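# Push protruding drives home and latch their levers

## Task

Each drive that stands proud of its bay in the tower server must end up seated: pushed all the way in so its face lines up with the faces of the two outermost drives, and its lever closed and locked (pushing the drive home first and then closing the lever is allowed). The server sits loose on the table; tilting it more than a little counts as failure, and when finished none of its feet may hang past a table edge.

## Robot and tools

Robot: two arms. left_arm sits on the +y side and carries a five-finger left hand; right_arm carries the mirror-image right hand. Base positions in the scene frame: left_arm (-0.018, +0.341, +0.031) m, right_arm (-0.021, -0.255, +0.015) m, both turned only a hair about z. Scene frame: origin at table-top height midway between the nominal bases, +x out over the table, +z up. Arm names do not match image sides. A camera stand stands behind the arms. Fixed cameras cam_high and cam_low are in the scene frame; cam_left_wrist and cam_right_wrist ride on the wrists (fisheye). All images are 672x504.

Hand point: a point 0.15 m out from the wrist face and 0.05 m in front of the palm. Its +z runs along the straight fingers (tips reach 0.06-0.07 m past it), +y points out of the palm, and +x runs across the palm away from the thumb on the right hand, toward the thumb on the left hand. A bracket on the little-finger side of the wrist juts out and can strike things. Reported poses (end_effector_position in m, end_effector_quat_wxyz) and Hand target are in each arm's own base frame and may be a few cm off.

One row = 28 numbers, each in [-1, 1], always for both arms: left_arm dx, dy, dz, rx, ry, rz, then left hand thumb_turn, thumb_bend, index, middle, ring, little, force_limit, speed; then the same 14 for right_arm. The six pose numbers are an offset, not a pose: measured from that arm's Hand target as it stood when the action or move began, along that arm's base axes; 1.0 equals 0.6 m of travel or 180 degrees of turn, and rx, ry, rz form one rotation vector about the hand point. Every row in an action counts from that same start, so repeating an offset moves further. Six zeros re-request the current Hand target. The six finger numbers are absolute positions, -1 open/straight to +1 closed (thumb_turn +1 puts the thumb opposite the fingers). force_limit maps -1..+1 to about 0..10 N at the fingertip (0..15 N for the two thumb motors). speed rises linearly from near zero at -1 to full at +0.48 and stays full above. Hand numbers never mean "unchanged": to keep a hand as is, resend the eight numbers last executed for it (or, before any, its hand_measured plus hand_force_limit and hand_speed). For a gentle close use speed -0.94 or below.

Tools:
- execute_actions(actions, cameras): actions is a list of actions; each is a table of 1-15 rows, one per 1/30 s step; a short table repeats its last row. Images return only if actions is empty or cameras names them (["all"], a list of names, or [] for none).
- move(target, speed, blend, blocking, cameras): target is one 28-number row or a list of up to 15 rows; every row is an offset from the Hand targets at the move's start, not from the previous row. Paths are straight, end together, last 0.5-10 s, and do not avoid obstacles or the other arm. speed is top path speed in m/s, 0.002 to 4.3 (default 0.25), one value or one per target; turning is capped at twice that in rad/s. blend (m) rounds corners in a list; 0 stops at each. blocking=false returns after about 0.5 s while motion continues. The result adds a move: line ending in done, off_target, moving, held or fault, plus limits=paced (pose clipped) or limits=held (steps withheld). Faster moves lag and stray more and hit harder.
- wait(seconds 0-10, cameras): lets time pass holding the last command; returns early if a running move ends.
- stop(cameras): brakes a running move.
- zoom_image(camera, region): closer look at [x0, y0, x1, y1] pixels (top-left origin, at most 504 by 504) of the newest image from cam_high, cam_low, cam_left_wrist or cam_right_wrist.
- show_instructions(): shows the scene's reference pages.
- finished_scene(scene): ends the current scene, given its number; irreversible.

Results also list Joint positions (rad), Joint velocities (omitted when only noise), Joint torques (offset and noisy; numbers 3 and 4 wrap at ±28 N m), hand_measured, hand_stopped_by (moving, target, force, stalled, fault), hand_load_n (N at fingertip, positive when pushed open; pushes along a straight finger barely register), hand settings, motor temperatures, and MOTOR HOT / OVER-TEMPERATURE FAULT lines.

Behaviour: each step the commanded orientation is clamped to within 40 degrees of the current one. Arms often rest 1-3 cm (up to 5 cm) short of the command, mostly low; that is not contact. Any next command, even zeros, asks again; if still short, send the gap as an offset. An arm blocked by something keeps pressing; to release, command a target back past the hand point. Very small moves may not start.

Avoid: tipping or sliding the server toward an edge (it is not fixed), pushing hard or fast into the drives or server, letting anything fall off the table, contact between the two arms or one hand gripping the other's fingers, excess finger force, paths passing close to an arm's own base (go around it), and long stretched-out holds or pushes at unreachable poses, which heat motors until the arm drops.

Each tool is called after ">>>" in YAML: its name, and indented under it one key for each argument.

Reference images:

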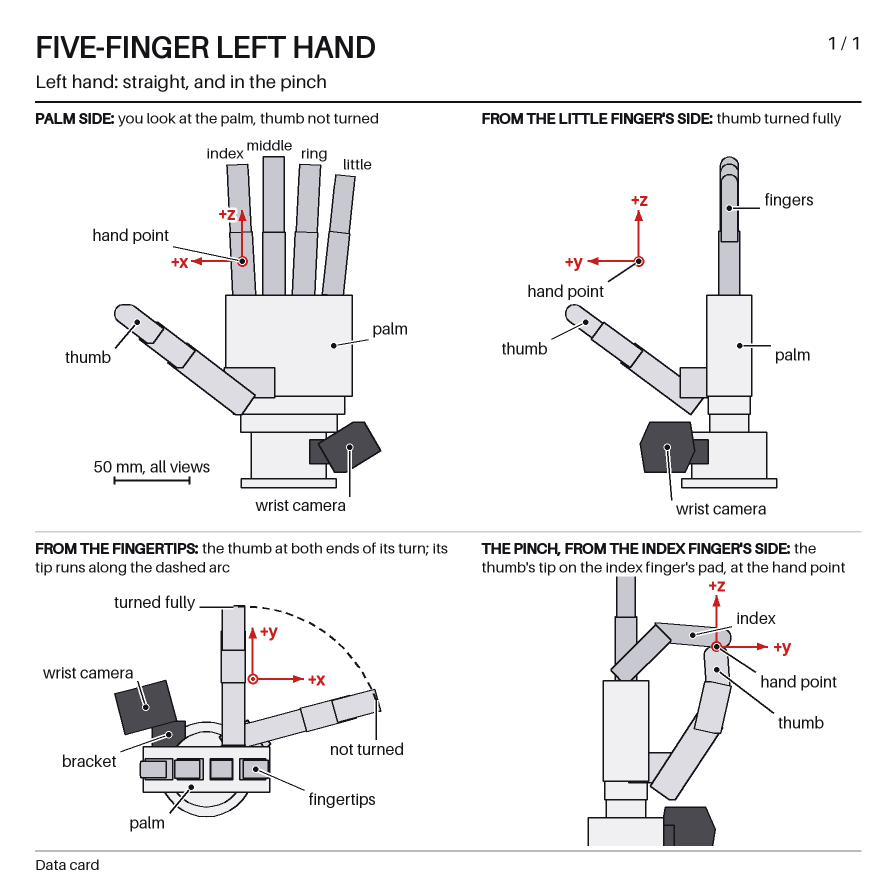

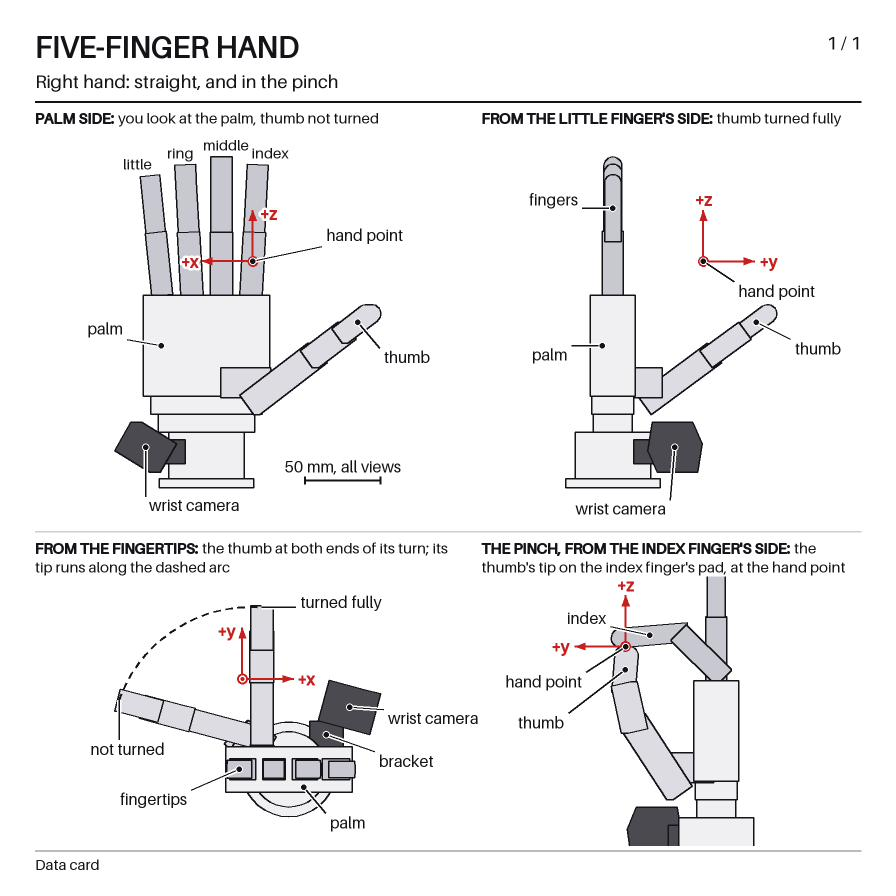

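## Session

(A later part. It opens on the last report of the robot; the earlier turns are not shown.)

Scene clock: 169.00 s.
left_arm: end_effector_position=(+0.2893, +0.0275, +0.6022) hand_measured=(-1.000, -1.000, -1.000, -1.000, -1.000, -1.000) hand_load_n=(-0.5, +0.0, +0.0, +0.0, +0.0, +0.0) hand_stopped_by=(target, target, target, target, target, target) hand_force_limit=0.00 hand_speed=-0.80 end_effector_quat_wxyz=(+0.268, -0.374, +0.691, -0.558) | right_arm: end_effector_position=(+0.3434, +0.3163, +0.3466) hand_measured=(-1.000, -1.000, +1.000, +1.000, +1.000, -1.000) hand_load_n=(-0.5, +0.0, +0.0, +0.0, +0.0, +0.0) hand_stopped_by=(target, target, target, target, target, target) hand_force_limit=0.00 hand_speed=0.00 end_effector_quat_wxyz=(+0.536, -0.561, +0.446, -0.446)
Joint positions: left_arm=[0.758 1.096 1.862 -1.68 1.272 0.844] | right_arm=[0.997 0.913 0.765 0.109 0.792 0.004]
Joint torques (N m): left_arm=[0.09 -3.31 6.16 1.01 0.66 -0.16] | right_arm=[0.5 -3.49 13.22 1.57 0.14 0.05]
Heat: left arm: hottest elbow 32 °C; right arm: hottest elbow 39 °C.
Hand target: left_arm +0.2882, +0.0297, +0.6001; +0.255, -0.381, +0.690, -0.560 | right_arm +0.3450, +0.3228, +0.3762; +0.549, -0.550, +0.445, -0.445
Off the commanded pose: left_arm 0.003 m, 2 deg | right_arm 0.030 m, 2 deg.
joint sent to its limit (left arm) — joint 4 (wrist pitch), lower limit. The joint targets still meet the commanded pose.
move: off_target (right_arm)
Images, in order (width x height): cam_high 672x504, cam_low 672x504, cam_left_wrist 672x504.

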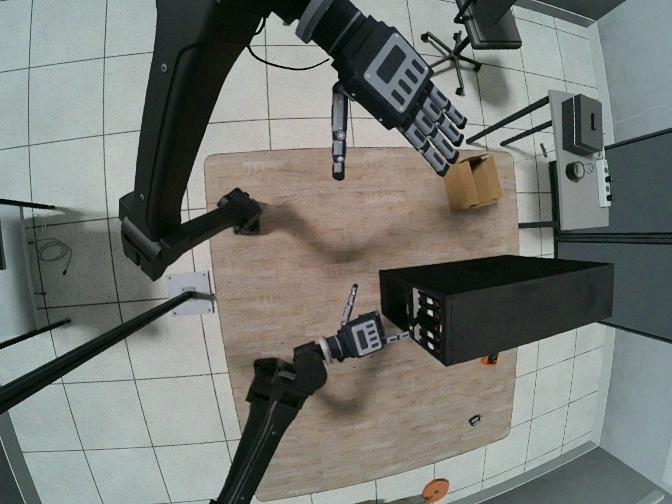

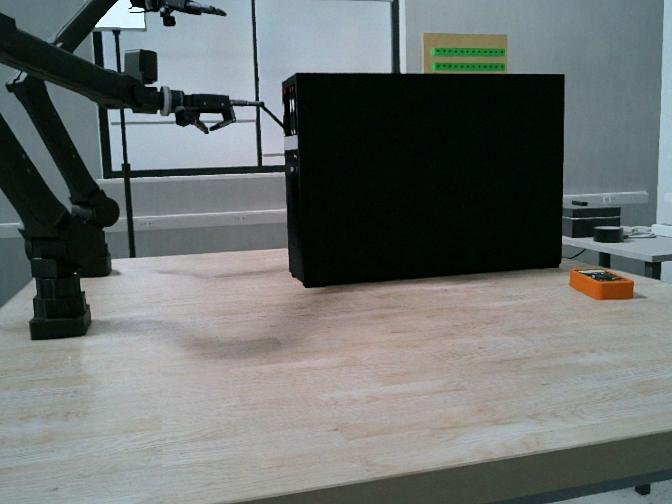

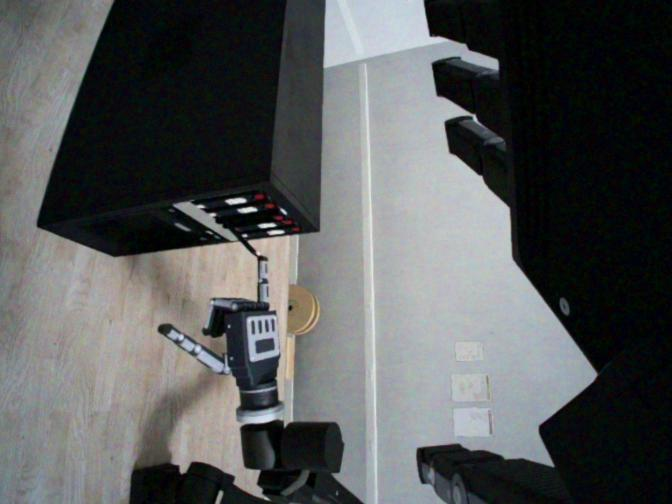

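>>> move:
  target:
    - [0,0,0,0,0,0,-1,-1,-1,-1,-1,-1,0,-0.8,-0.037,0.0,0.0,0,0,0,-1,-1,1,1,1,-1,0,0]
    - [0,0,0,0,0,0,-1,-1,-1,-1,-1,-1,0,-0.8,-0.037,0.01,-0.075,0,0,0,-1,-1,1,1,1,-1,0,0]
    - [0,0,0,0,0,0,-1,-1,-1,-1,-1,-1,0,-0.8,-0.037,0.01,-0.02,0,0,0,-1,-1,1,1,1,-1,0,0]
    - [0,0,0,0,0,0,-1,-1,-1,-1,-1,-1,0,-0.8,0.008,0.018,-0.02,0,0,0,-1,-1,1,1,1,-1,0,0]
  speed: 0.08
  cameras: ["cam_high","cam_low","cam_left_wrist"]

>>> zoom_image:
  camera: "cam_low"
  region: [220, 50, 320, 150]

>>> zoom_image:
  camera: "cam_high"
  region: [350, 270, 460, 380]

>>> zoom_image:
  camera: "cam_left_wrist"
  region: [190, 170, 320, 280]

Scene clock: 193.20 s.
left_arm: end_effector_position=(+0.2893, +0.0275, +0.6022) hand_measured=(-1.000, -1.000, -1.000, -1.000, -1.000, -1.000) hand_load_n=(-0.5, +0.0, +0.0, +0.0, +0.0, +0.0) hand_stopped_by=(target, target, target, target, target, target) hand_force_limit=0.00 hand_speed=-0.80 end_effector_quat_wxyz=(+0.268, -0.374, +0.691, -0.558) | right_arm: end_effector_position=(+0.3393, +0.3254, +0.3246) hand_measured=(-1.000, -1.000, +1.000, +1.000, +1.000, -1.000) hand_load_n=(+0.0, +0.0, +0.0, +0.0, +0.0, +0.0) hand_stopped_by=(target, target, target, target, target, target) hand_force_limit=0.00 hand_speed=0.00 end_effector_quat_wxyz=(-0.526, +0.575, -0.441, +0.445)
Joint positions: left_arm=[0.758 1.096 1.862 -1.68 1.272 0.844] | right_arm=[1.02 0.942 0.743 0.126 0.804 0.004]
Joint torques (N m): left_arm=[0.15 -3.25 6.17 0.99 0.67 -0.15] | right_arm=[-0.56 -3.31 14.02 2.89 -0.03 0.05]
Heat: left arm: hottest elbow 32 °C; right arm: hottest elbow 38 °C.
Hand target: left_arm +0.2882, +0.0297, +0.6001; +0.255, -0.381, +0.690, -0.560 | right_arm +0.3497, +0.3337, +0.3641; -0.549, +0.550, -0.445, +0.445
Off the commanded pose: left_arm 0.003 m, 2 deg | right_arm 0.042 m, 4 deg.
joint sent to its limit (left arm) — joint 4 (wrist pitch), lower limit. The joint targets still meet the commanded pose.
move: off_target (right_arm)
Images, in order (width x height): cam_high 672x504, cam_low 672x504, cam_left_wrist 672x504.

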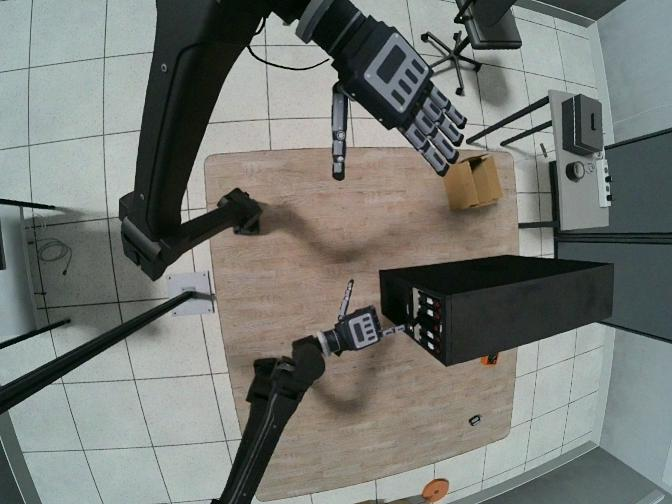

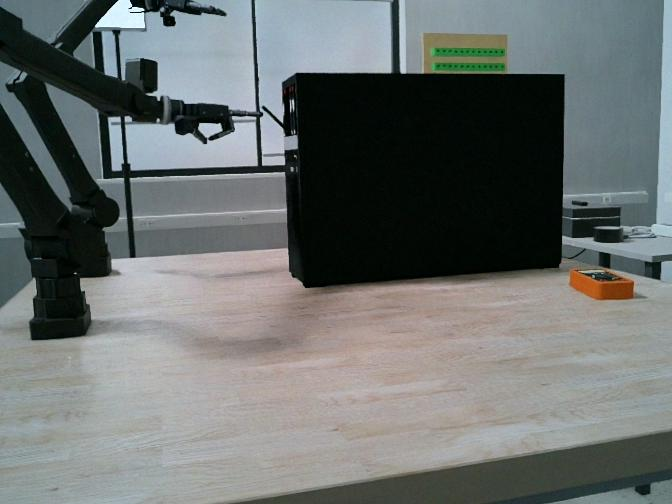

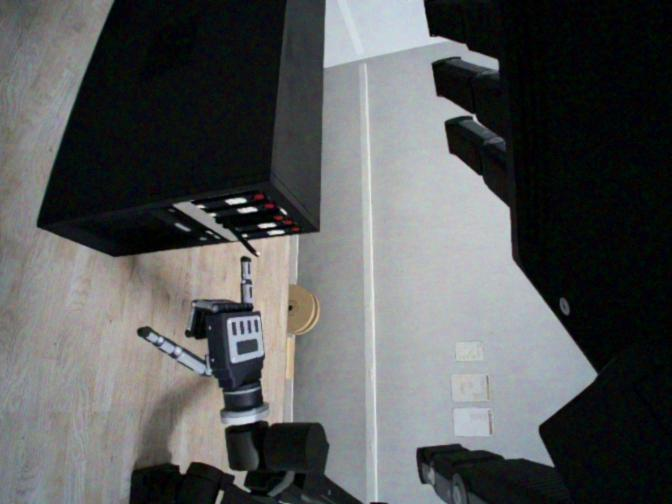

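Scaled by 5.040 from the camera's 672x504 image, which has a finer 960x720 frame.

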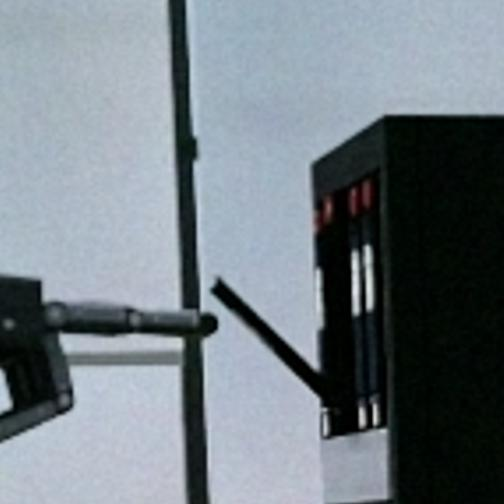

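Scaled by 4.582 from the camera's 672x504 image, which has a finer 960x720 frame.

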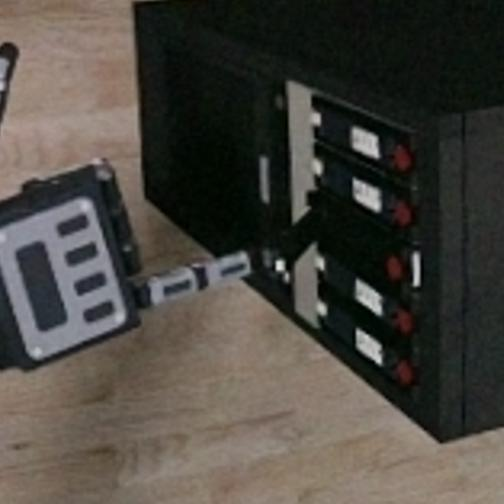

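Scaled by 3.877 from the camera's 672x504 image, which has a finer 960x720 frame.

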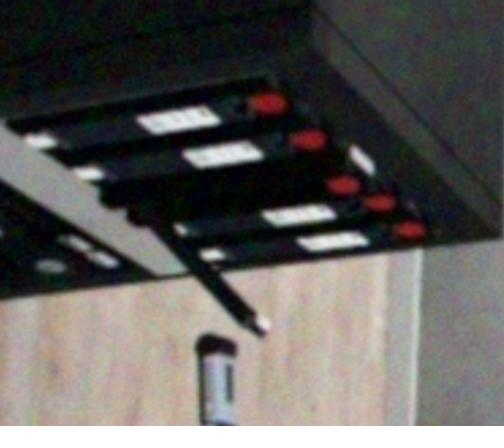

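>>> move:
  target:
    - [0,0,0,0,0,0,-1,-1,-1,-1,-1,-1,0,-0.8,0.0,0.0,0.022,0,0,0,-1,-1,1,1,1,-1,0,0]
    - [0,0,0,0,0,0,-1,-1,-1,-1,-1,-1,0,-0.8,0.072,0.013,0.033,0,0,0,-1,-1,1,1,1,-1,0,0]
  speed: 0.06
  cameras: ["cam_high","cam_low","cam_left_wrist"]

>>> zoom_image:
  camera: "cam_low"
  region: [220, 50, 320, 150]

>>> zoom_image:
  camera: "cam_high"
  region: [350, 270, 460, 380]

>>> zoom_image:
  camera: "cam_left_wrist"
  region: [190, 170, 320, 280]

Scene clock: 211.70 s.
left_arm: end_effector_position=(+0.2893, +0.0275, +0.6022) hand_measured=(-1.000, -1.000, -1.000, -1.000, -1.000, -1.000) hand_load_n=(-0.5, +0.0, +0.0, +0.0, +0.0, +0.5) hand_stopped_by=(target, target, target, target, target, target) hand_force_limit=0.00 hand_speed=-0.80 end_effector_quat_wxyz=(+0.268, -0.374, +0.691, -0.558) | right_arm: end_effector_position=(+0.3799, +0.3334, +0.3468) hand_measured=(-1.000, -1.000, +1.000, +1.000, +1.000, -1.000) hand_load_n=(+0.0, +0.0, +0.0, +0.0, +0.0, -0.5) hand_stopped_by=(target, target, target, target, target, target) hand_force_limit=0.00 hand_speed=0.00 end_effector_quat_wxyz=(+0.529, -0.572, +0.444, -0.443)
Joint positions: left_arm=[0.758 1.096 1.862 -1.68 1.272 0.844] | right_arm=[0.927 1.02 0.844 0.113 0.713 0.004]
Joint torques (N m): left_arm=[0.21 -3.25 6.15 0.98 0.66 -0.16] | right_arm=[-0.67 -3.84 14.3 2.77 -0.17 0.05]
Heat: left arm: hottest elbow 32 °C; right arm: hottest elbow 38 °C.
Hand target: left_arm +0.2882, +0.0297, +0.6001; +0.255, -0.381, +0.690, -0.560 | right_arm +0.3930, +0.3413, +0.3838; +0.549, -0.550, +0.445, -0.445
Off the commanded pose: left_arm 0.003 m, 2 deg | right_arm 0.040 m, 3 deg.
joint sent to its limit (left arm) — joint 4 (wrist pitch), lower limit. The joint targets still meet the commanded pose.
move: off_target (right_arm)
Images, in order (width x height): cam_high 672x504, cam_low 672x504, cam_left_wrist 672x504.

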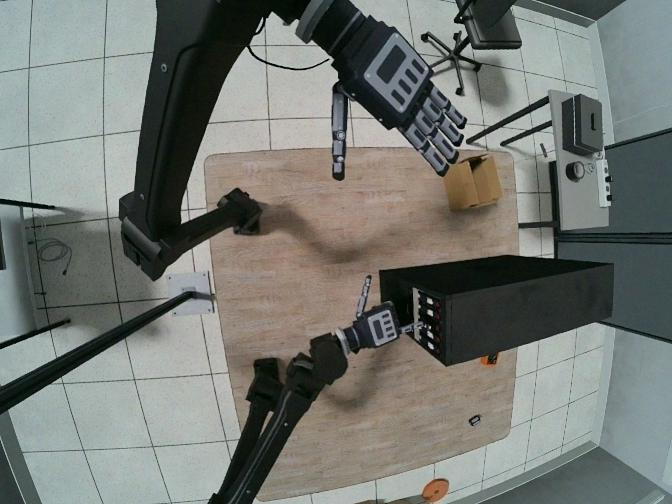

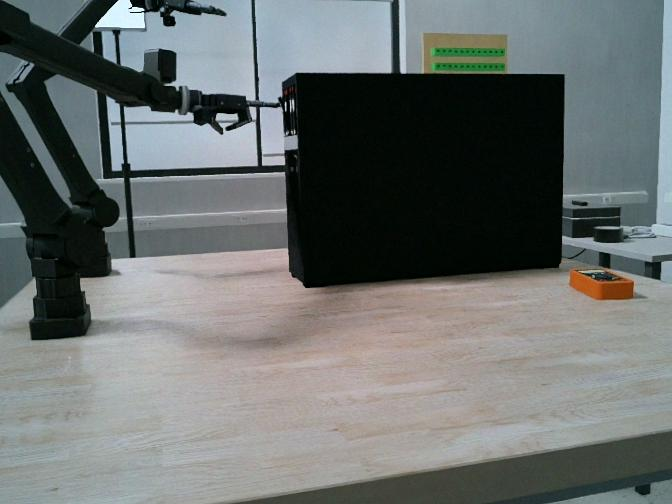

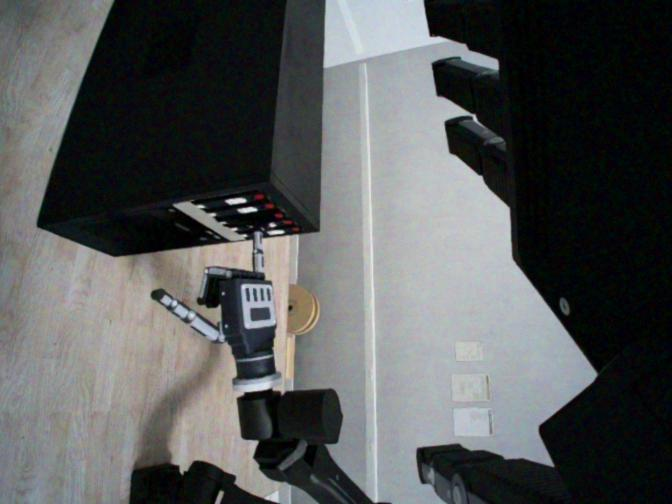

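Scaled by 5.040 from the camera's 672x504 image, which has a finer 960x720 frame.

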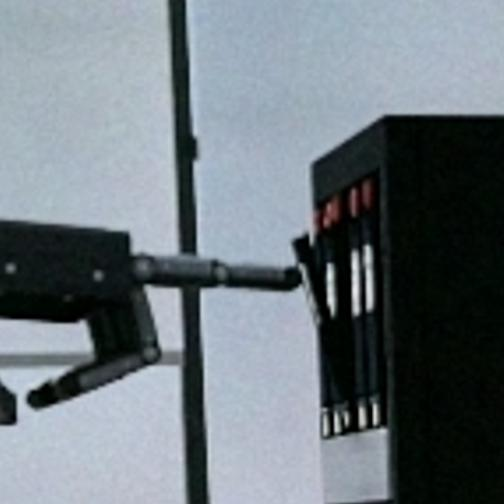

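Scaled by 4.582 from the camera's 672x504 image, which has a finer 960x720 frame.

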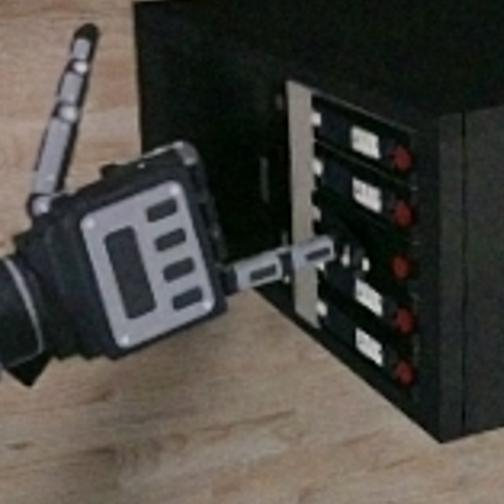

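Scaled by 3.877 from the camera's 672x504 image, which has a finer 960x720 frame.

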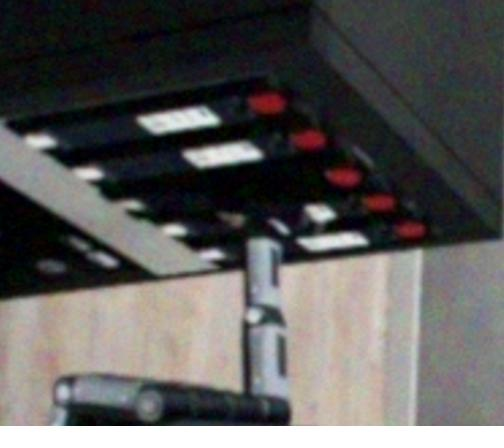

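>>> move:
  target: [0,0,0,0,0,0,-1,-1,-1,-1,-1,-1,0,-0.8,0.08,0.0,0.005,0,0,0,-1,-1,1,1,1,-1,0,0]
  speed: 0.05
  cameras: ["cam_high","cam_low","cam_left_wrist"]

>>> zoom_image:
  camera: "cam_low"
  region: [220, 50, 320, 150]

>>> zoom_image:
  camera: "cam_high"
  region: [350, 270, 460, 380]

>>> zoom_image:
  camera: "cam_left_wrist"
  region: [190, 170, 320, 280]

Scene clock: 222.03 s.
left_arm: end_effector_position=(+0.2893, +0.0275, +0.6022) hand_measured=(-1.000, -1.000, -1.000, -1.000, -1.000, -1.000) hand_load_n=(-0.5, +0.0, +0.0, +0.0, +0.0, +0.0) hand_stopped_by=(target, target, target, target, target, target) hand_force_limit=0.00 hand_speed=-0.80 end_effector_quat_wxyz=(+0.268, -0.374, +0.691, -0.558) | right_arm: end_effector_position=(+0.3991, +0.3335, +0.3509) hand_measured=(-1.000, -1.000, +1.000, +1.000, +1.000, -1.000) hand_load_n=(+0.0, +0.0, +0.0, +0.0, +0.0, -6.0) hand_stopped_by=(target, target, target, target, target, target) hand_force_limit=0.00 hand_speed=0.00 end_effector_quat_wxyz=(+0.533, -0.575, +0.441, -0.437)
Joint positions: left_arm=[0.758 1.096 1.862 -1.68 1.272 0.844] | right_arm=[0.874 1.048 0.873 0.113 0.643 0.004]
Joint torques (N m): left_arm=[0.09 -3.43 6.16 0.98 0.66 -0.15] | right_arm=[-4.19 -0.73 16.62 3.74 -1.42 0.02]
Heat: left arm: hottest elbow 32 °C; right arm: hottest elbow 38 °C.
Hand target: left_arm +0.2882, +0.0297, +0.6001; +0.255, -0.381, +0.690, -0.560 | right_arm +0.4410, +0.3414, +0.3869; +0.549, -0.550, +0.445, -0.445
Off the commanded pose: left_arm 0.003 m, 2 deg | right_arm 0.056 m, 4 deg.
joint sent to its limit (left arm) — joint 4 (wrist pitch), lower limit. The joint targets still meet the commanded pose.
move: off_target (right_arm)
Images, in order (width x height): cam_high 672x504, cam_low 672x504, cam_left_wrist 672x504.

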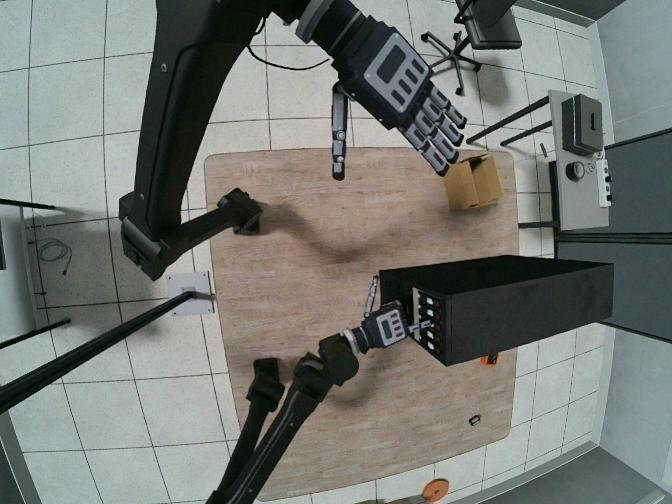

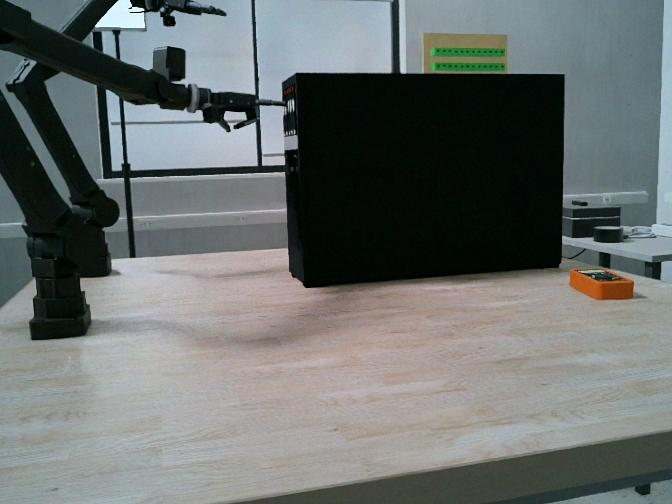

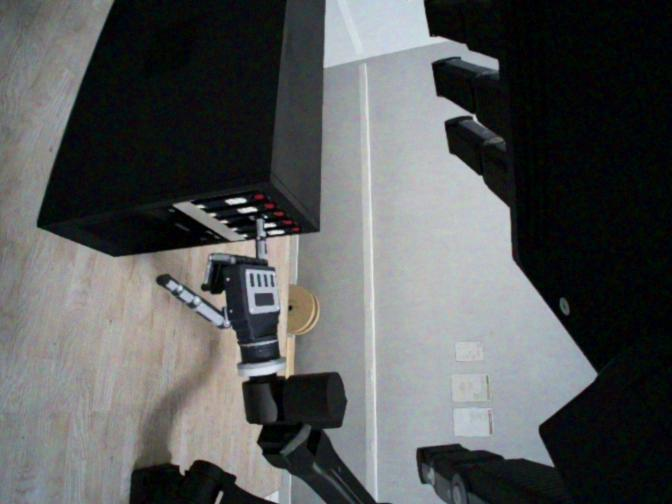

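Scaled by 5.040 from the camera's 672x504 image, which has a finer 960x720 frame.

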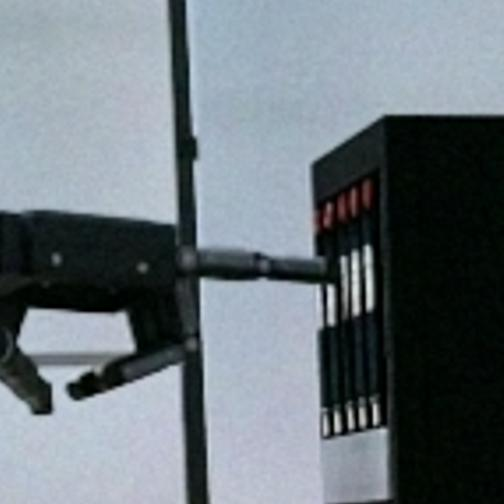

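Scaled by 4.582 from the camera's 672x504 image, which has a finer 960x720 frame.

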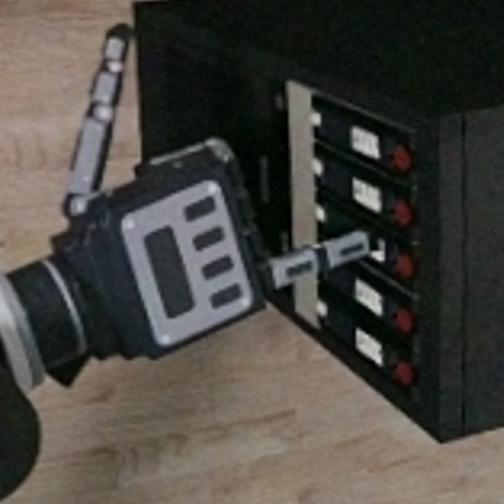

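Scaled by 3.877 from the camera's 672x504 image, which has a finer 960x720 frame.

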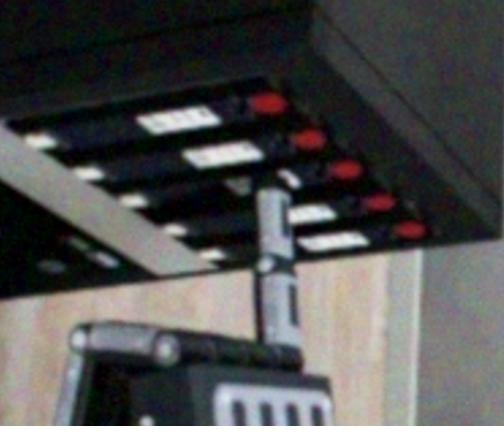

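Lever closed and flush. Retreat and verify.

>>> move:
  target: [0,0,0,0,0,0,-1,-1,-1,-1,-1,-1,0,-0.8,-0.2,-0.045,0.0,0,0,0,-1,-1,1,1,1,-1,0,0]
  speed: 0.15
  cameras: ["cam_high","cam_low","cam_left_wrist"]

>>> zoom_image:
  camera: "cam_low"
  region: [220, 50, 320, 150]

>>> zoom_image:
  camera: "cam_high"
  region: [350, 270, 460, 380]

>>> zoom_image:
  camera: "cam_left_wrist"
  region: [190, 170, 320, 280]

Scene clock: 229.70 s.
left_arm: end_effector_position=(+0.2893, +0.0275, +0.6022) hand_measured=(-1.000, -1.000, -1.000, -1.000, -1.000, -1.000) hand_load_n=(+0.0, +0.0, +0.0, +0.0, +0.0, +0.0) hand_stopped_by=(target, target, target, target, target, target) hand_force_limit=0.00 hand_speed=-0.80 end_effector_quat_wxyz=(+0.268, -0.374, +0.691, -0.558) | right_arm: end_effector_position=(+0.3255, +0.3153, +0.3896) hand_measured=(-1.000, -1.000, +1.000, +1.000, +1.000, -1.000) hand_load_n=(-0.5, +0.0, +0.0, +0.0, +0.0, +0.0) hand_stopped_by=(target, target, target, target, target, target) hand_force_limit=0.00 hand_speed=0.00 end_effector_quat_wxyz=(+0.551, -0.545, +0.448, -0.445)
Joint positions: left_arm=[0.758 1.096 1.862 -1.68 1.272 0.844] | right_arm=[1.05 0.863 0.827 0.043 0.846 0.004]
Joint torques (N m): left_arm=[0.09 -3.14 6.16 0.99 0.66 -0.16] | right_arm=[0.67 -3.55 8.32 1.81 0.16 0.06]
Heat: left arm: hottest elbow 32 °C; right arm: hottest elbow 39 °C.
Hand target: left_arm +0.2882, +0.0297, +0.6001; +0.255, -0.381, +0.690, -0.560 | right_arm +0.3210, +0.3144, +0.3868; +0.549, -0.550, +0.445, -0.445
Off the commanded pose: left_arm 0.003 m, 2 deg | right_arm 0.005 m, 1 deg.
joint sent to its limit (left arm) — joint 4 (wrist pitch), lower limit. The joint targets still meet the commanded pose.
move: done
Images, in order (width x height): cam_high 672x504, cam_low 672x504, cam_left_wrist 672x504.

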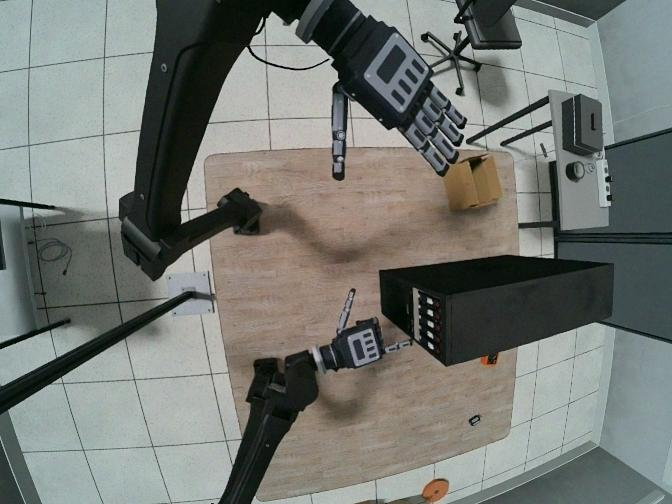

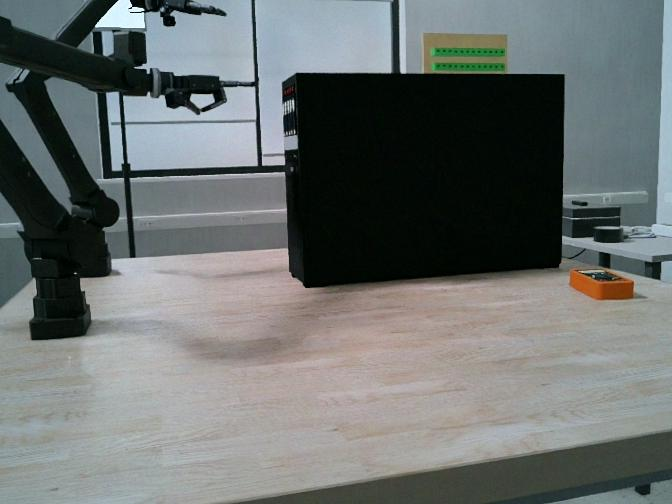

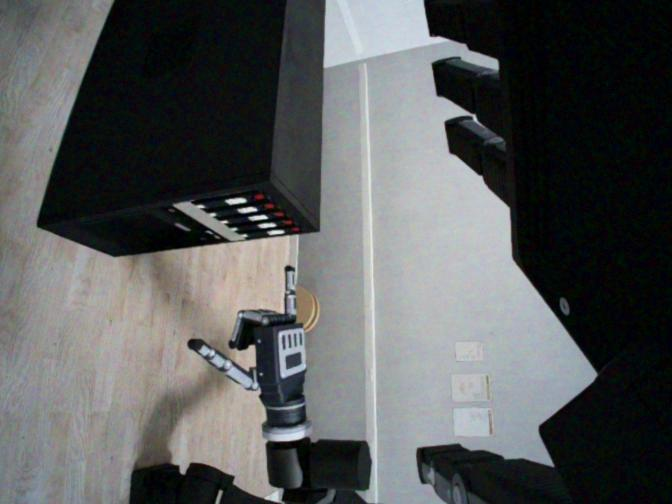

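Scaled by 5.040 from the camera's 672x504 image, which has a finer 960x720 frame.

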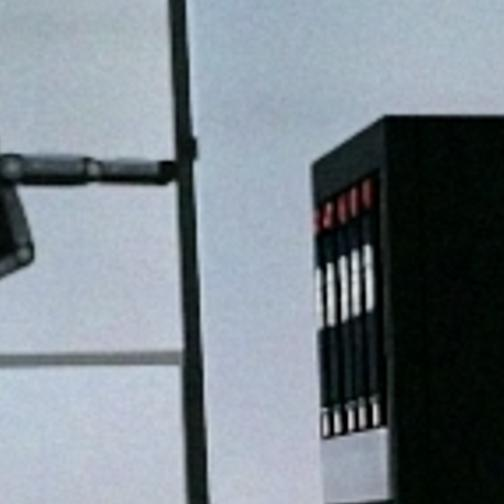

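Scaled by 4.582 from the camera's 672x504 image, which has a finer 960x720 frame.

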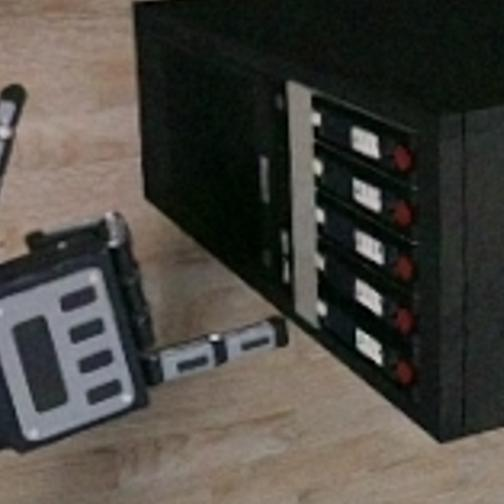

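Scaled by 3.877 from the camera's 672x504 image, which has a finer 960x720 frame.

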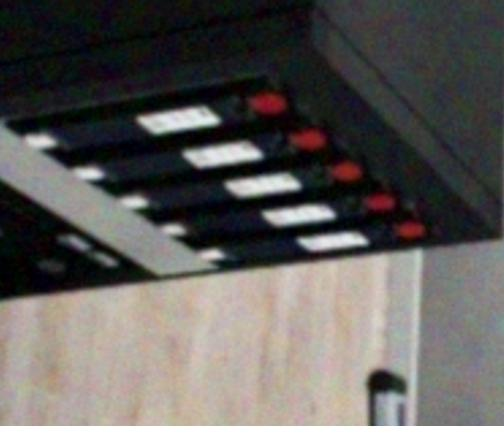

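>>> finished_scene:
  scene: 2

The scene is finished: the task was done.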